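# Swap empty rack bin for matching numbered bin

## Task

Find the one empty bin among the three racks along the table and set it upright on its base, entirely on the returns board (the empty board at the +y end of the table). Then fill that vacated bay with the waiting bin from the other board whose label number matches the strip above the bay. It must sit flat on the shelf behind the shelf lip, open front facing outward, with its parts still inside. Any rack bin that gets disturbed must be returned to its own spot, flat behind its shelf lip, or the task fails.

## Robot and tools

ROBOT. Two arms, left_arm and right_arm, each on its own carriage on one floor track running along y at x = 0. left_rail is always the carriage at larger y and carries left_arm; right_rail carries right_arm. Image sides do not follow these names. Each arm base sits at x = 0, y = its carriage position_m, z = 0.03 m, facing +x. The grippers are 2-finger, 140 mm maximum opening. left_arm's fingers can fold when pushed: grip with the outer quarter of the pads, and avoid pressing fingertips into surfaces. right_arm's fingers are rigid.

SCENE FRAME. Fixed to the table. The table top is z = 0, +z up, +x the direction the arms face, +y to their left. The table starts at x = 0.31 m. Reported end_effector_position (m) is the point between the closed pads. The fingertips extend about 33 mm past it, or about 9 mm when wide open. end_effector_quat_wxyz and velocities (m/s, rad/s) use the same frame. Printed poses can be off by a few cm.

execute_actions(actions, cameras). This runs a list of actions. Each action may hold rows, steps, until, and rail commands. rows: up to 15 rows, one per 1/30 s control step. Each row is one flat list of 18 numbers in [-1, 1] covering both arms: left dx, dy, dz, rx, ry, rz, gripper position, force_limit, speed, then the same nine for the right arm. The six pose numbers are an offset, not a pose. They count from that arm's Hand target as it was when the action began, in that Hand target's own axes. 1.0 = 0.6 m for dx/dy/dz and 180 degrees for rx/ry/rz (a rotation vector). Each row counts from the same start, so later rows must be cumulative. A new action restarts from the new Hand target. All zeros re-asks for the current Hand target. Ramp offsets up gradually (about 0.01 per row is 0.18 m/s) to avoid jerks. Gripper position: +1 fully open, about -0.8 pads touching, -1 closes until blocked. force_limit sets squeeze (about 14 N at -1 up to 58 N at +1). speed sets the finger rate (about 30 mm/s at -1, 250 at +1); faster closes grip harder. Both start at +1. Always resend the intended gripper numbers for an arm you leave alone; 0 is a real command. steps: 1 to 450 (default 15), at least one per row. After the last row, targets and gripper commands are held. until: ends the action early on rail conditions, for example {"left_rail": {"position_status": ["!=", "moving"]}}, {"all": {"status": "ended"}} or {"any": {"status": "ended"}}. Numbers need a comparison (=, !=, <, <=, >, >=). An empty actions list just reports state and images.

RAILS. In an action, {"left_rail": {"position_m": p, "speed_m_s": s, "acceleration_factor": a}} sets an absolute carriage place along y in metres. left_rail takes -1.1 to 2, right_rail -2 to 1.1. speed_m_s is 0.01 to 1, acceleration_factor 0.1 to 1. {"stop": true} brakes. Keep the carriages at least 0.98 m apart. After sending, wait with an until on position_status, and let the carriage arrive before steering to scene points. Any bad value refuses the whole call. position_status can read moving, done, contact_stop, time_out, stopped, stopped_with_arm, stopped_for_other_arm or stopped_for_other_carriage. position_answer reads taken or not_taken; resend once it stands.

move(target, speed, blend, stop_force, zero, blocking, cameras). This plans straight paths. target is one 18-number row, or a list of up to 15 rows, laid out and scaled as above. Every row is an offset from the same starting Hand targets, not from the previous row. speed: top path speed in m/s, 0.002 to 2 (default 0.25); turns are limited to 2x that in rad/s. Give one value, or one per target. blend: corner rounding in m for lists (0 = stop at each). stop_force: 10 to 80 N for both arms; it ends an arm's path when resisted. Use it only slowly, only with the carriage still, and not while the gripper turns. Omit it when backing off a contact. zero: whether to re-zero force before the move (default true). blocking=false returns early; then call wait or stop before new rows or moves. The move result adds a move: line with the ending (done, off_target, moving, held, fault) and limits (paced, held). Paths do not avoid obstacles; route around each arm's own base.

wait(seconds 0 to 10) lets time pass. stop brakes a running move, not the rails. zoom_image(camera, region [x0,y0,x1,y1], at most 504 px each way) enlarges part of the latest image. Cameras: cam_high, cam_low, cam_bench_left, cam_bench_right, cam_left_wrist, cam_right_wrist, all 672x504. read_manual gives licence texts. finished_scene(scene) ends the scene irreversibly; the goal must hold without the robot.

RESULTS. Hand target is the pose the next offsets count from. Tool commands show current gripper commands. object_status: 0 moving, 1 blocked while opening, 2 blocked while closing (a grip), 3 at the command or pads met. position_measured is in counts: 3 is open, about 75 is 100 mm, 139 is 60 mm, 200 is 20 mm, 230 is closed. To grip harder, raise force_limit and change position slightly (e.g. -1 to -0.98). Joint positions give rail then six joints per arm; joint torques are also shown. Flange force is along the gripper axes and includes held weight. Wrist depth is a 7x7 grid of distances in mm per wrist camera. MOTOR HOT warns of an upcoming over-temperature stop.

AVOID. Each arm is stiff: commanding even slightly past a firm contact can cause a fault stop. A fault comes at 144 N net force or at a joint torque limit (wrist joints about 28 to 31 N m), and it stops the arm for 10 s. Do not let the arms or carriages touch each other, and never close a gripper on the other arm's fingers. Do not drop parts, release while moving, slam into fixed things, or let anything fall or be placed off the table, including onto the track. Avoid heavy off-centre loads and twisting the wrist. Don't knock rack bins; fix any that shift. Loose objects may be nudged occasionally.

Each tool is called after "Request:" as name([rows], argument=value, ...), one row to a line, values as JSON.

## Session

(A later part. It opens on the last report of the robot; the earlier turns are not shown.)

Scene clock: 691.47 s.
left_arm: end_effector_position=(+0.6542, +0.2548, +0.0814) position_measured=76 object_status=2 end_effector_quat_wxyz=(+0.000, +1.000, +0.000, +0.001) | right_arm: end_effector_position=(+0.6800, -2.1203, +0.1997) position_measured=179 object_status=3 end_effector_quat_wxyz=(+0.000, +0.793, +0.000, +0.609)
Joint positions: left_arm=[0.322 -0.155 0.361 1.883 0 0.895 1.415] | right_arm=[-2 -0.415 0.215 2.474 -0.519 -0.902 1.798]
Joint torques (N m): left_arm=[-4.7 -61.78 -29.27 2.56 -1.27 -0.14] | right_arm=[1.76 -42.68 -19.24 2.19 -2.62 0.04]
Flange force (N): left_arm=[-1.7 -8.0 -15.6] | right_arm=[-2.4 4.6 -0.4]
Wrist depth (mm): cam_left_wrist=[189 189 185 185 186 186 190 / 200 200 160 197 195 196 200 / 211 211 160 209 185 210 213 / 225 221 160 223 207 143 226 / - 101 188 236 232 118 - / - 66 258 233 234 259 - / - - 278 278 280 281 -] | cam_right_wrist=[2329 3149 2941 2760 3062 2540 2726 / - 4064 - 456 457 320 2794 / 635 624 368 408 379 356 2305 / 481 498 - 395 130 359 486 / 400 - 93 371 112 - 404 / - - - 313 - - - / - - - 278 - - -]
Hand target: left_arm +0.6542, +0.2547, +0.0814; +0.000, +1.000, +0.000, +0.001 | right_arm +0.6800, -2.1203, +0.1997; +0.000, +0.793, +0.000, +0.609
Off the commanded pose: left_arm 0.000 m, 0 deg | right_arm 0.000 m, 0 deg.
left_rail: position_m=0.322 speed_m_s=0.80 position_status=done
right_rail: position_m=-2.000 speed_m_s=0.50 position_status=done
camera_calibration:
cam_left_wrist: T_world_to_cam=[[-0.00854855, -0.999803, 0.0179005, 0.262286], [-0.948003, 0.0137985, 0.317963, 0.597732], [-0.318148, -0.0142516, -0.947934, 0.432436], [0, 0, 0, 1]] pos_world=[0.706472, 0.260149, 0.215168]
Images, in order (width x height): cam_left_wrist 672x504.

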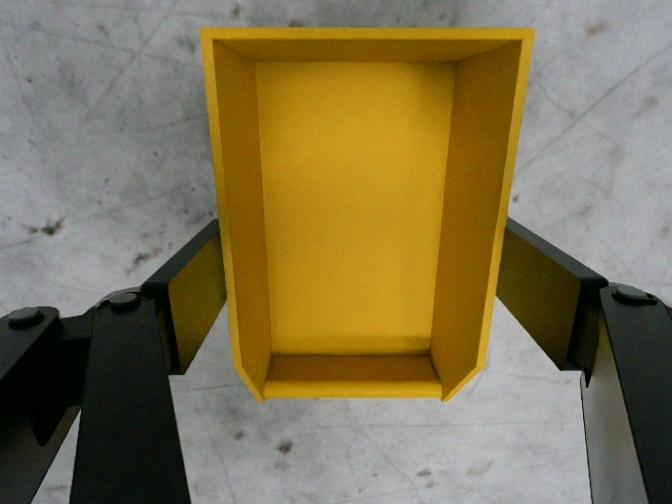

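Request:
move(target=[0,0,-0.2467,0,0,0,-1,-0.1,-1,0,0,0,0,0,0,-0.4,0,-1], speed=0.06, cameras=["cam_left_wrist"])

Request:
move(target=[-0.0567,0,0,0,0,0,-1,-0.1,-1,0,0,0,0,0,0,-0.4,0,-1], speed=0.1, cameras=["cam_left_wrist"])

Request:
execute_actions([
  {"left_rail":{"position_m":2.0,"speed_m_s":0.5,"acceleration_factor":0.25},"steps":220,"until":{"left_rail":{"position_status":["!=","moving"]}}},
], cameras=["cam_left_wrist","cam_bench_left"])

Scene clock: 699.93 s.
left_arm: end_effector_position=(+0.6539, +0.2548, +0.2294) position_measured=76 object_status=2 end_effector_quat_wxyz=(+0.000, +1.000, +0.000, +0.001) | right_arm: end_effector_position=(+0.6800, -2.1203, +0.1997) position_measured=179 object_status=3 end_effector_quat_wxyz=(+0.000, +0.793, +0.000, +0.609)
Joint positions: left_arm=[0.322 -0.155 0.233 1.749 0 1.157 1.415] | right_arm=[-2 -0.415 0.215 2.474 -0.519 -0.902 1.798]
Joint torques (N m): left_arm=[-4.16 -64.7 -40.38 3.52 -0.08 0.07] | right_arm=[2.06 -42.44 -19.06 2.13 -2.54 0.04]
Flange force (N): left_arm=[-0.1 -6.6 1.4] | right_arm=[-2.1 5.3 -0.7]
Wrist depth (mm): cam_left_wrist=[321 319 191 192 314 315 323 / 338 339 161 198 195 330 342 / 356 356 160 208 207 354 360 / 376 369 160 225 218 143 376 / - 101 188 238 231 118 - / - 66 435 438 434 435 - / - - 456 462 466 - -] | cam_right_wrist=[- 3439 - - - - - / 3194 2903 353 - 338 321 3149 / 587 630 373 416 365 349 2281 / 478 496 - 146 130 343 487 / 396 - 93 305 112 - 407 / - - - 310 - - - / - - - 277 - - -]
Hand target: left_arm +0.6539, +0.2548, +0.2294; +0.000, +1.000, +0.000, +0.001 | right_arm +0.6800, -2.1203, +0.1997; +0.000, +0.793, +0.000, +0.609
Off the commanded pose: left_arm 0.000 m, 0 deg | right_arm 0.000 m, 0 deg.
left_rail: position_m=0.322 speed_m_s=0.80 position_status=done
right_rail: position_m=-2.000 speed_m_s=0.50 position_status=done
move: done
camera_calibration:
cam_left_wrist: T_world_to_cam=[[-0.00854855, -0.999803, 0.0179005, 0.259633], [-0.948003, 0.0137985, 0.317963, 0.550294], [-0.318148, -0.0142516, -0.947934, 0.572603], [0, 0, 0, 1]] pos_world=[0.706072, 0.260149, 0.363168]
Images, in order (width x height): cam_left_wrist 672x504.

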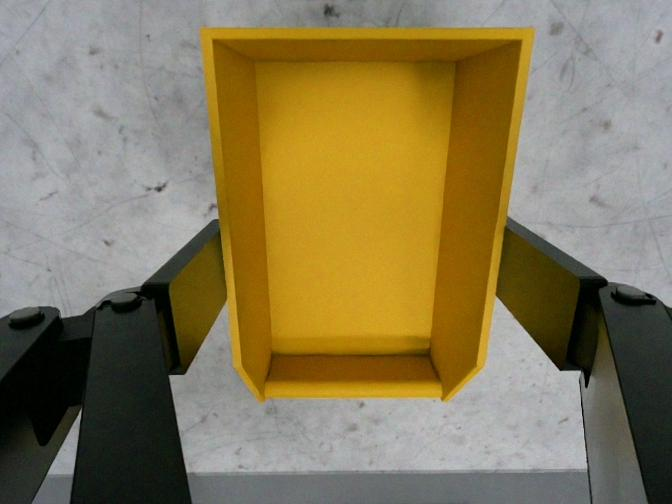

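Scene clock: 700.73 s.
left_arm: end_effector_position=(+0.6199, +0.2547, +0.2293) position_measured=76 object_status=2 end_effector_quat_wxyz=(+0.000, +1.000, +0.000, +0.001) | right_arm: end_effector_position=(+0.6800, -2.1203, +0.1997) position_measured=179 object_status=3 end_effector_quat_wxyz=(+0.000, +0.793, +0.000, +0.609)
Joint positions: left_arm=[0.322 -0.164 0.182 1.813 0 1.144 1.407] | right_arm=[-2 -0.415 0.215 2.474 -0.519 -0.902 1.798]
Joint torques (N m): left_arm=[-4.34 -60.79 -40.61 3.54 -0.07 0.12] | right_arm=[1.8 -42.84 -19.08 2.15 -2.55 0.02]
Flange force (N): left_arm=[1.8 -6.6 2.9] | right_arm=[-2.7 4.9 -0.1]
Wrist depth (mm): cam_left_wrist=[321 318 191 191 313 312 321 / 336 336 160 194 198 331 339 / 357 357 160 212 206 354 360 / 382 370 160 223 185 143 382 / - 101 187 237 186 118 - / - 66 433 233 428 433 - / - - 489 486 - - -] | cam_right_wrist=[2981 2830 - - 2281 344 - / 2866 3789 357 468 338 315 2693 / 588 612 368 336 351 362 618 / 479 482 - 117 130 346 490 / 402 - 93 348 112 - 407 / - - - 312 - - - / - - - 279 - - -]
Hand target: left_arm +0.6199, +0.2548, +0.2293; +0.000, +1.000, +0.000, +0.001 | right_arm +0.6800, -2.1203, +0.1997; +0.000, +0.793, +0.000, +0.609
Off the commanded pose: left_arm 0.000 m, 0 deg | right_arm 0.000 m, 0 deg.
left_rail: position_m=0.322 speed_m_s=0.80 position_status=done
right_rail: position_m=-2.000 speed_m_s=0.50 position_status=done
move: done
camera_calibration:
cam_left_wrist: T_world_to_cam=[[-0.00851542, -0.999802, 0.0179949, 0.259287], [-0.948003, 0.0137971, 0.317962, 0.518095], [-0.318147, -0.0143516, -0.947933, 0.561716], [0, 0, 0, 1]] pos_world=[0.672072, 0.260149, 0.363069]
Images, in order (width x height): cam_left_wrist 672x504.

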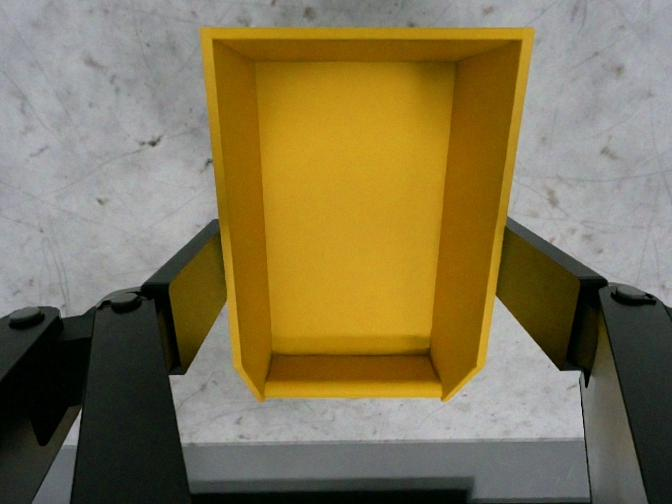

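Scene clock: 705.50 s.
left_arm: end_effector_position=(+0.6199, +1.9327, +0.2293) position_measured=76 object_status=2 end_effector_quat_wxyz=(+0.000, +1.000, +0.000, +0.001) | right_arm: end_effector_position=(+0.6800, -2.1203, +0.1997) position_measured=179 object_status=3 end_effector_quat_wxyz=(+0.000, +0.793, +0.000, +0.609)
Joint positions: left_arm=[2 -0.164 0.182 1.813 0 1.144 1.407] | right_arm=[-2 -0.415 0.215 2.474 -0.519 -0.902 1.798]
Joint torques (N m): left_arm=[-4.11 -59.52 -39.85 3.55 -0.03 0.09] | right_arm=[1.65 -42.53 -19.12 2.15 -2.56 0.05]
Flange force (N): left_arm=[0.5 -6.5 0.8] | right_arm=[-2.1 4.1 -0.3]
Wrist depth (mm): cam_left_wrist=[319 301 141 191 190 299 305 / 333 322 160 195 196 314 323 / 347 340 160 209 207 337 339 / 358 369 160 223 216 143 362 / - 101 187 237 231 118 - / - 66 438 234 428 438 - / - - 488 478 - - -] | cam_right_wrist=[2661 - - 2830 2512 2903 - / 2866 2941 345 - 350 320 3493 / 635 630 363 350 371 349 2404 / 480 470 - 145 130 377 490 / 400 - 94 350 112 - 407 / - - - 311 - - - / - - - 277 - - -]
Hand target: left_arm +0.6199, +1.9327, +0.2293; +0.000, +1.000, +0.000, +0.001 | right_arm +0.6800, -2.1203, +0.1997; +0.000, +0.793, +0.000, +0.609
Tool commands: left_gripper/position=-1.0 left_gripper/force_limit=-0.1 left_gripper/speed=-1.0 right_gripper/position=-0.4 right_gripper/force_limit=+0.0 right_gripper/speed=-1.0
Off the commanded pose: left_arm 0.000 m, 0 deg | right_arm 0.000 m, 0 deg.
left_rail: position_m=2.000 speed_m_s=0.50 position_status=done
right_rail: position_m=-2.000 speed_m_s=0.50 position_status=done
camera_calibration:
cam_left_wrist: T_world_to_cam=[[-0.00854855, -0.999803, 0.0179005, 1.93691], [-0.948003, 0.0137985, 0.317963, 0.494942], [-0.318148, -0.0142516, -0.947934, 0.585604], [0, 0, 0, 1]] pos_world=[0.672072, 1.93805, 0.363068]
Images, in order (width x height): cam_bench_left 672x504, cam_left_wrist 672x504.

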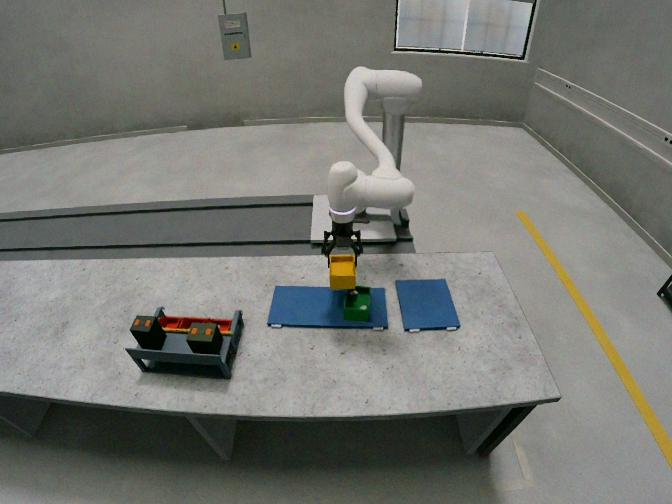

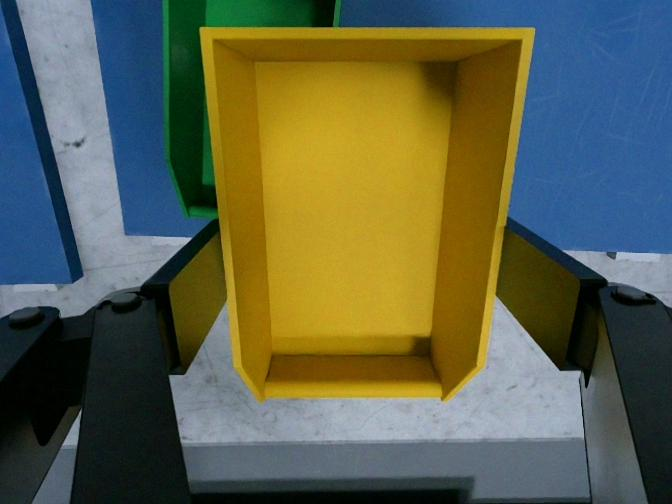

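Request:
move(target=[0.108,-0.557,0,0,0,0,-1,-0.1,-1,0,0,0,0,0,0,-0.4,0,-1], speed=0.15, cameras=["cam_left_wrist","cam_bench_left","cam_high"])

Scene clock: 726.97 s.
left_arm: end_effector_position=(+0.6847, +2.2668, +0.2295) position_measured=76 object_status=2 end_effector_quat_wxyz=(+0.000, +1.000, +0.000, +0.001) | right_arm: end_effector_position=(+0.6800, -2.1203, +0.1997) position_measured=179 object_status=3 end_effector_quat_wxyz=(+0.000, +0.793, +0.000, +0.609)
Joint positions: left_arm=[2 0.325 0.35 1.593 -0.001 1.197 1.896] | right_arm=[-2 -0.415 0.215 2.474 -0.519 -0.902 1.798]
Joint torques (N m): left_arm=[-4.78 -78.03 -41.25 3.61 -0.12 0.09] | right_arm=[1.68 -42.66 -19.01 2.22 -2.6 0.03]
Flange force (N): left_arm=[-1.5 -5.8 2.4] | right_arm=[-1.9 4.7 0.0]
Wrist depth (mm): cam_left_wrist=[320 315 191 191 185 314 315 / 338 333 161 198 195 316 318 / 357 359 160 206 206 336 328 / 377 369 160 227 217 143 319 / - 101 187 235 209 118 - / - 66 433 234 434 433 - / - - 460 466 461 - -] | cam_right_wrist=[2726 - 3789 2329 3665 337 - / 3240 3105 - - - 323 3021 / 631 633 376 365 401 347 2281 / 476 486 439 380 130 360 488 / 400 - 93 376 112 - 410 / - - - 312 - - - / - - - 279 - - -]
Hand target: left_arm +0.6847, +2.2669, +0.2295; +0.000, +1.000, +0.000, +0.001 | right_arm +0.6800, -2.1203, +0.1997; +0.000, +0.793, +0.000, +0.609
Off the commanded pose: left_arm 0.000 m, 0 deg | right_arm 0.000 m, 0 deg.
left_rail: position_m=2.000 speed_m_s=0.50 position_status=done
right_rail: position_m=-2.000 speed_m_s=0.50 position_status=done
move: done
camera_calibration:
cam_left_wrist: T_world_to_cam=[[-0.00854855, -0.999803, 0.0179005, 2.2716], [-0.948003, 0.0137985, 0.317963, 0.551697], [-0.318148, -0.0142516, -0.947934, 0.611172], [0, 0, 0, 1]] pos_world=[0.736872, 2.27225, 0.363268]
Images, in order (width x height): cam_high 672x504, cam_bench_left 672x504, cam_left_wrist 672x504.

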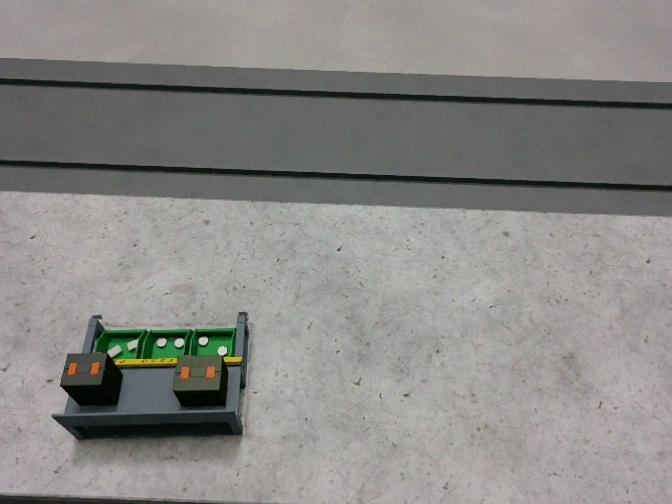

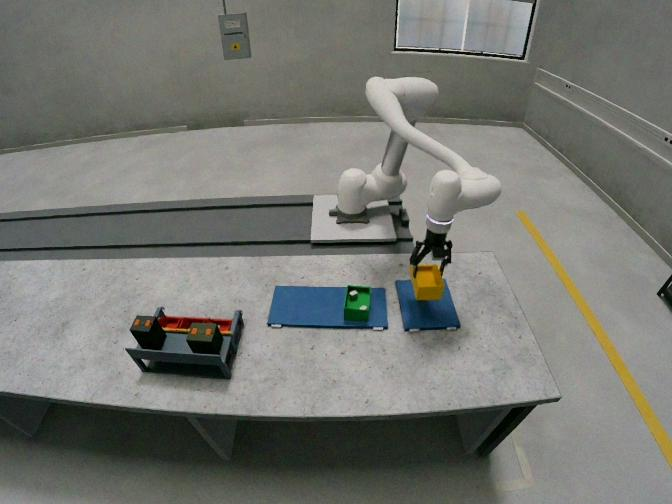

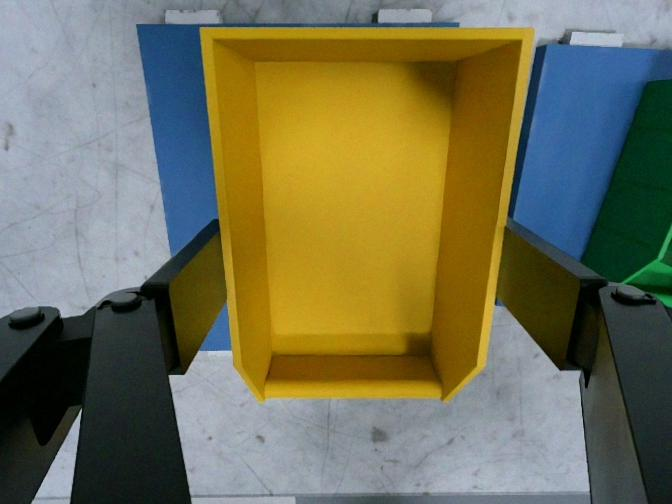

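Request:
move([
  [-0.025,-0.06,0,0,0,0,-1,-0.1,-1,0,0,0,0,0,0,-0.4,0,-1],
  [-0.025,-0.06,0.1917,0,0,0,-1,-0.1,-1,0,0,0,0,0,0,-0.4,0,-1],
], speed=0.08, cameras=["cam_left_wrist","cam_bench_left"])

Scene clock: 751.07 s.
left_arm: end_effector_position=(+0.6699, +2.3029, +0.1145) position_measured=76 object_status=2 end_effector_quat_wxyz=(+0.000, +1.000, +0.000, +0.001) | right_arm: end_effector_position=(+0.6800, -2.1203, +0.1997) position_measured=179 object_status=3 end_effector_quat_wxyz=(+0.000, +0.793, +0.000, +0.609)
Joint positions: left_arm=[2 0.378 0.434 1.699 -0.001 1.006 1.949] | right_arm=[-2 -0.415 0.215 2.474 -0.519 -0.902 1.798]
Joint torques (N m): left_arm=[-4.15 -82.38 -36.87 3.3 -0.11 0.07] | right_arm=[1.6 -42.34 -19.27 2.16 -2.57 0.1]
Flange force (N): left_arm=[-1.0 -5.3 1.6] | right_arm=[-1.9 3.9 -0.9]
Wrist depth (mm): cam_left_wrist=[218 206 149 149 150 150 219 / 229 218 160 197 195 139 232 / 244 246 160 208 204 153 246 / 259 252 160 222 218 136 254 / - 101 187 237 230 118 - / - 66 275 217 217 - - / - - 318 319 322 322 -] | cam_right_wrist=[- - 2235 - - - 2726 / 3105 - - - 342 320 2903 / 626 621 369 369 383 349 2235 / 479 501 - 423 130 360 486 / 398 - 93 359 112 - 408 / - - - 314 - - - / - - - 278 - - -]
Hand target: left_arm +0.6699, +2.3029, +0.1144; +0.000, +1.000, +0.000, +0.001 | right_arm +0.6800, -2.1203, +0.1997; +0.000, +0.793, +0.000, +0.609
Off the commanded pose: left_arm 0.000 m, 0 deg | right_arm 0.000 m, 0 deg.
left_rail: position_m=2.000 speed_m_s=0.50 position_status=done
right_rail: position_m=-2.000 speed_m_s=0.50 position_status=done
move: done
camera_calibration:
cam_left_wrist: T_world_to_cam=[[-0.00851543, -0.999802, 0.0179949, 2.30957], [-0.948003, 0.0137971, 0.317962, 0.573833], [-0.318147, -0.0143516, -0.947933, 0.498228], [0, 0, 0, 1]] pos_world=[0.722172, 2.30835, 0.248269]
Images, in order (width x height): cam_bench_left 672x504, cam_left_wrist 672x504.

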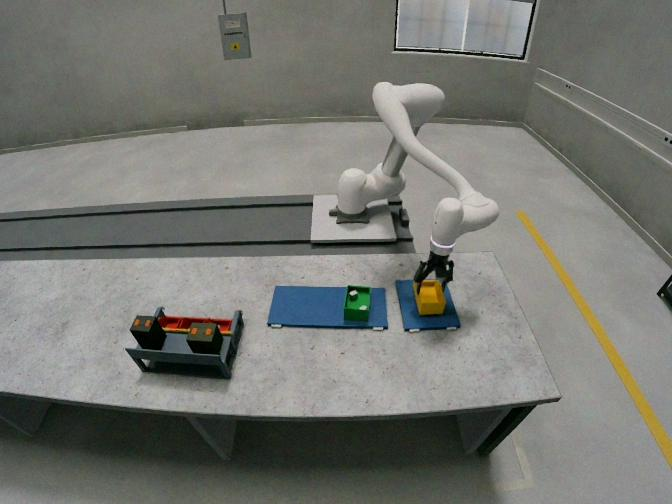

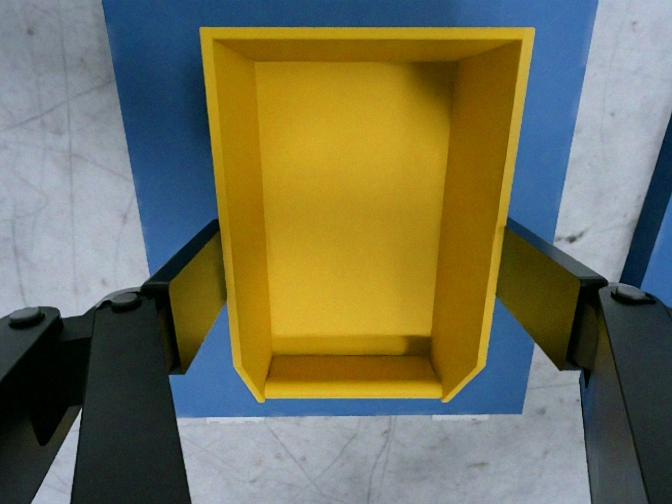

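Request:
move(target=[0,0,0.029,0,0,0,-1,-0.1,-1,0,0,0,0,0,0,-0.4,0,-1], speed=0.01, stop_force=10, cameras=["cam_left_wrist"])

Scene clock: 758.60 s.
left_arm: end_effector_position=(+0.6700, +2.3029, +0.0999) position_measured=76 object_status=2 end_effector_quat_wxyz=(+0.000, +1.000, +0.000, +0.001) | right_arm: end_effector_position=(+0.6800, -2.1203, +0.1997) position_measured=179 object_status=3 end_effector_quat_wxyz=(+0.000, +0.793, +0.000, +0.609)
Joint positions: left_arm=[2 0.378 0.447 1.71 -0.001 0.983 1.949] | right_arm=[-2 -0.415 0.215 2.474 -0.519 -0.902 1.798]
Joint torques (N m): left_arm=[-2.63 -72.45 -32.28 3.54 -1.29 0.13] | right_arm=[1.5 -42.5 -18.92 2.16 -2.57 0.04]
Flange force (N): left_arm=[-4.9 -1.6 -13.1] | right_arm=[-2.1 3.9 0.0]
Wrist depth (mm): cam_left_wrist=[207 - 149 149 148 139 206 / 215 - 160 197 195 197 218 / 228 - 160 209 207 153 231 / 243 239 160 222 187 136 243 / - 101 187 239 208 118 - / - 63 213 217 215 - - / - - 300 299 302 301 -] | cam_right_wrist=[- - 2305 2981 - 2866 2305 / - 2430 352 - 442 323 3021 / 591 642 359 417 367 354 2213 / 482 492 - 400 130 349 489 / 399 - 93 362 112 - 408 / - - - 310 - - - / - - - 278 - - -]
Hand target: left_arm +0.6700, +2.3029, +0.0999; +0.000, +1.000, +0.000, +0.001 (not the last commanded pose) | right_arm +0.6800, -2.1203, +0.1997; +0.000, +0.793, +0.000, +0.609
Off the commanded pose: left_arm 0.003 m, 0 deg | right_arm 0.000 m, 0 deg.
left_rail: position_m=2.000 speed_m_s=0.50 position_status=done
right_rail: position_m=-2.000 speed_m_s=0.50 position_status=done
move: contact (left_arm)
camera_calibration:
cam_left_wrist: T_world_to_cam=[[-0.00854943, -0.999803, 0.0178993, 2.30979], [-0.948033, 0.0137976, 0.317874, 0.578612], [-0.318058, -0.0142515, -0.947964, 0.48413], [0, 0, 0, 1]] pos_world=[0.722272, 2.30825, 0.233668]
Images, in order (width x height): cam_left_wrist 672x504.

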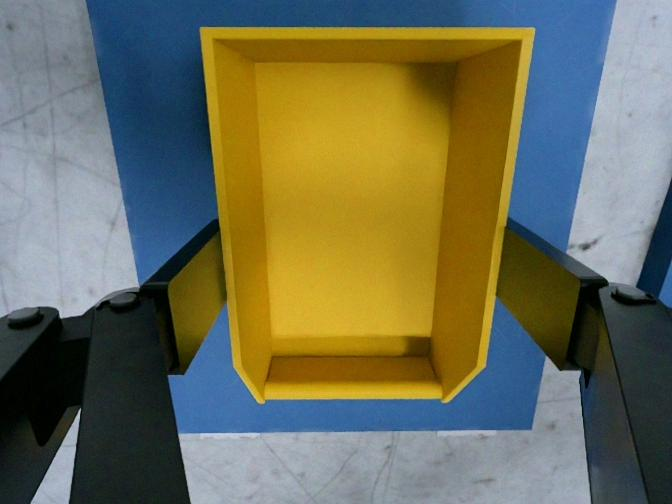

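Request:
execute_actions([
  {"rows":[[0,0,0,0,0,0,0.995,-0.1,-0.8,0,0,0,0,0,0,-0.4,0,-1]],"steps":60},
], cameras=[])

Request:
move(target=[0,0,-0.3,0,0,0,0.995,-0.1,-0.8,0,0,0,0,0,0,-0.4,0,-1], speed=0.1, cameras=["cam_left_wrist","cam_bench_left","cam_bench_right"])

Scene clock: 765.40 s.
left_arm: end_effector_position=(+0.6700, +2.3029, +0.0999) position_measured=4 object_status=3 end_effector_quat_wxyz=(+0.000, +1.000, +0.000, +0.001) | right_arm: end_effector_position=(+0.6800, -2.1203, +0.1997) position_measured=179 object_status=3 end_effector_quat_wxyz=(+0.000, +0.793, +0.000, +0.609) end_effector_velocity=(+0.000, +0.000, -0.002) end_effector_angular_velocity=(+0.000, +0.005, -0.001)
Joint positions: left_arm=[2 0.378 0.447 1.71 -0.001 0.983 1.949] | right_arm=[-2 -0.415 0.215 2.474 -0.519 -0.902 1.798]
Joint velocities: left_arm=[within noise] | right_arm=[0 0.001 0.001 0 0 0.005 0]
Joint torques (N m): left_arm=[-4.57 -81.71 -36.03 3.18 -0.08 0.11] | right_arm=[1.65 -42.17 -19.09 2.2 -2.51 0.03]
Flange force (N): left_arm=[-2.8 -5.5 0.5] | right_arm=[-1.7 4.3 -0.8]
Wrist depth (mm): cam_left_wrist=[206 187 149 148 148 127 208 / 216 204 160 196 195 141 218 / 229 214 159 209 207 151 231 / 240 150 187 221 217 153 233 / - 120 230 237 232 157 112 / - 276 218 216 217 280 285 / - 299 301 302 301 302 302] | cam_right_wrist=[- - - 2693 - - - / 2599 2941 366 - 431 325 3854 / 626 588 376 344 351 362 2305 / 474 489 - 404 130 333 489 / 401 - 93 374 112 - 408 / - - - 314 - - - / - - - 280 - - -]
Hand target: left_arm +0.6700, +2.3029, +0.0999; +0.000, +1.000, +0.000, +0.001 | right_arm +0.6800, -2.1203, +0.1997; +0.000, +0.793, +0.000, +0.609
Off the commanded pose: left_arm 0.000 m, 0 deg | right_arm 0.000 m, 0 deg.
left_rail: position_m=2.000 speed_m_s=0.50 position_status=done
right_rail: position_m=-2.000 speed_m_s=0.50 position_status=done
No camera images: "cameras" was empty.

Scene clock: 767.57 s.
left_arm: end_effector_position=(+0.6696, +2.3029, +0.2799) position_measured=4 object_status=3 end_effector_quat_wxyz=(+0.000, +1.000, +0.000, +0.001) | right_arm: end_effector_position=(+0.6800, -2.1203, +0.1997) position_measured=179 object_status=3 end_effector_quat_wxyz=(+0.000, +0.793, +0.000, +0.609)
Joint positions: left_arm=[2 0.378 0.324 1.534 -0.001 1.282 1.949] | right_arm=[-2 -0.415 0.215 2.474 -0.519 -0.902 1.798]
Joint torques (N m): left_arm=[-4.12 -75.21 -41.48 3.74 -0.16 0.11] | right_arm=[1.73 -42.3 -19.1 2.19 -2.57 0.03]
Flange force (N): left_arm=[-2.1 -5.0 0.2] | right_arm=[-1.5 4.6 -0.5]
Wrist depth (mm): cam_left_wrist=[362 364 - 349 355 360 358 / 382 384 - 367 367 381 367 / 407 407 396 - 399 399 372 / 425 150 417 402 411 420 131 / - 129 462 460 459 460 112 / - 488 484 496 490 493 497 / - 1467 1448 1448 546 537 -] | cam_right_wrist=[1944 - - - 2213 - - / 2630 2903 355 - - 325 3240 / 626 598 363 346 357 353 2170 / 474 498 414 427 130 343 491 / 398 - 94 - 112 - 407 / - - - 314 - - - / - - - 279 - - -]
Hand target: left_arm +0.6696, +2.3029, +0.2799; +0.000, +1.000, +0.000, +0.001 | right_arm +0.6800, -2.1203, +0.1997; +0.000, +0.793, +0.000, +0.609
Off the commanded pose: left_arm 0.000 m, 0 deg | right_arm 0.000 m, 0 deg.
left_rail: position_m=2.000 speed_m_s=0.50 position_status=done
right_rail: position_m=-2.000 speed_m_s=0.50 position_status=done
move: done
camera_calibration:
cam_left_wrist: T_world_to_cam=[[-0.00854855, -0.999803, 0.0179005, 2.30656], [-0.948003, 0.0137985, 0.317963, 0.520892], [-0.318148, -0.0142516, -0.947934, 0.654562], [0, 0, 0, 1]] pos_world=[0.721772, 2.30825, 0.413568]
Images, in order (width x height): cam_bench_left 672x504, cam_bench_right 672x504, cam_left_wrist 672x504.

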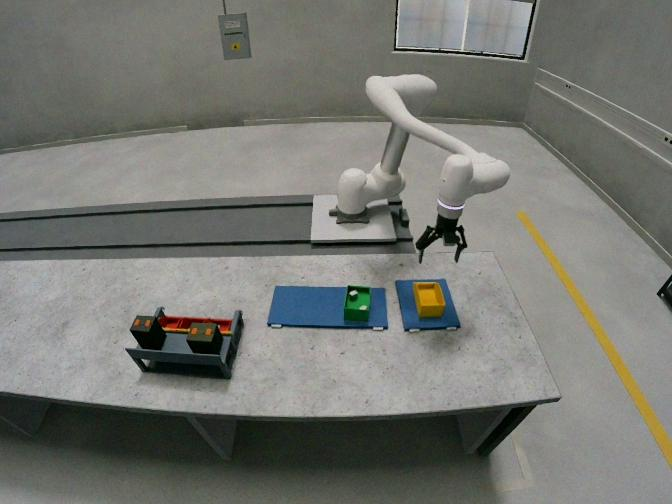

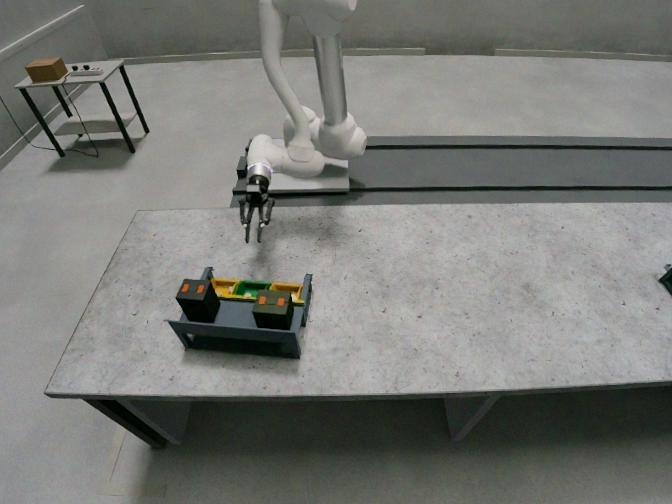

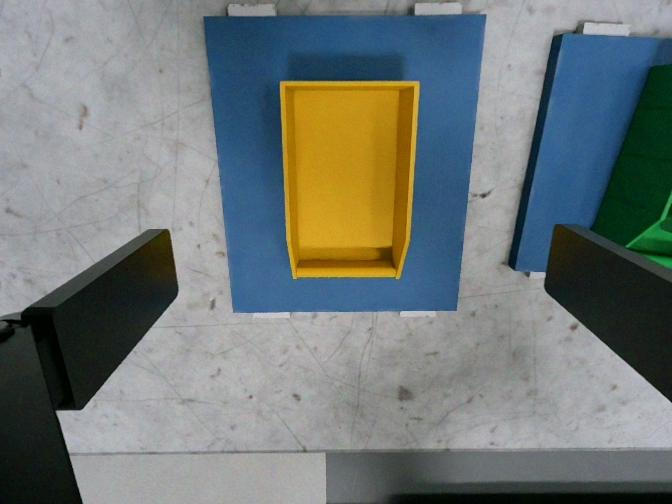

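Wholly on the board. Done.

Request:
finished_scene(scene=1)

The scene is finished: the task was done.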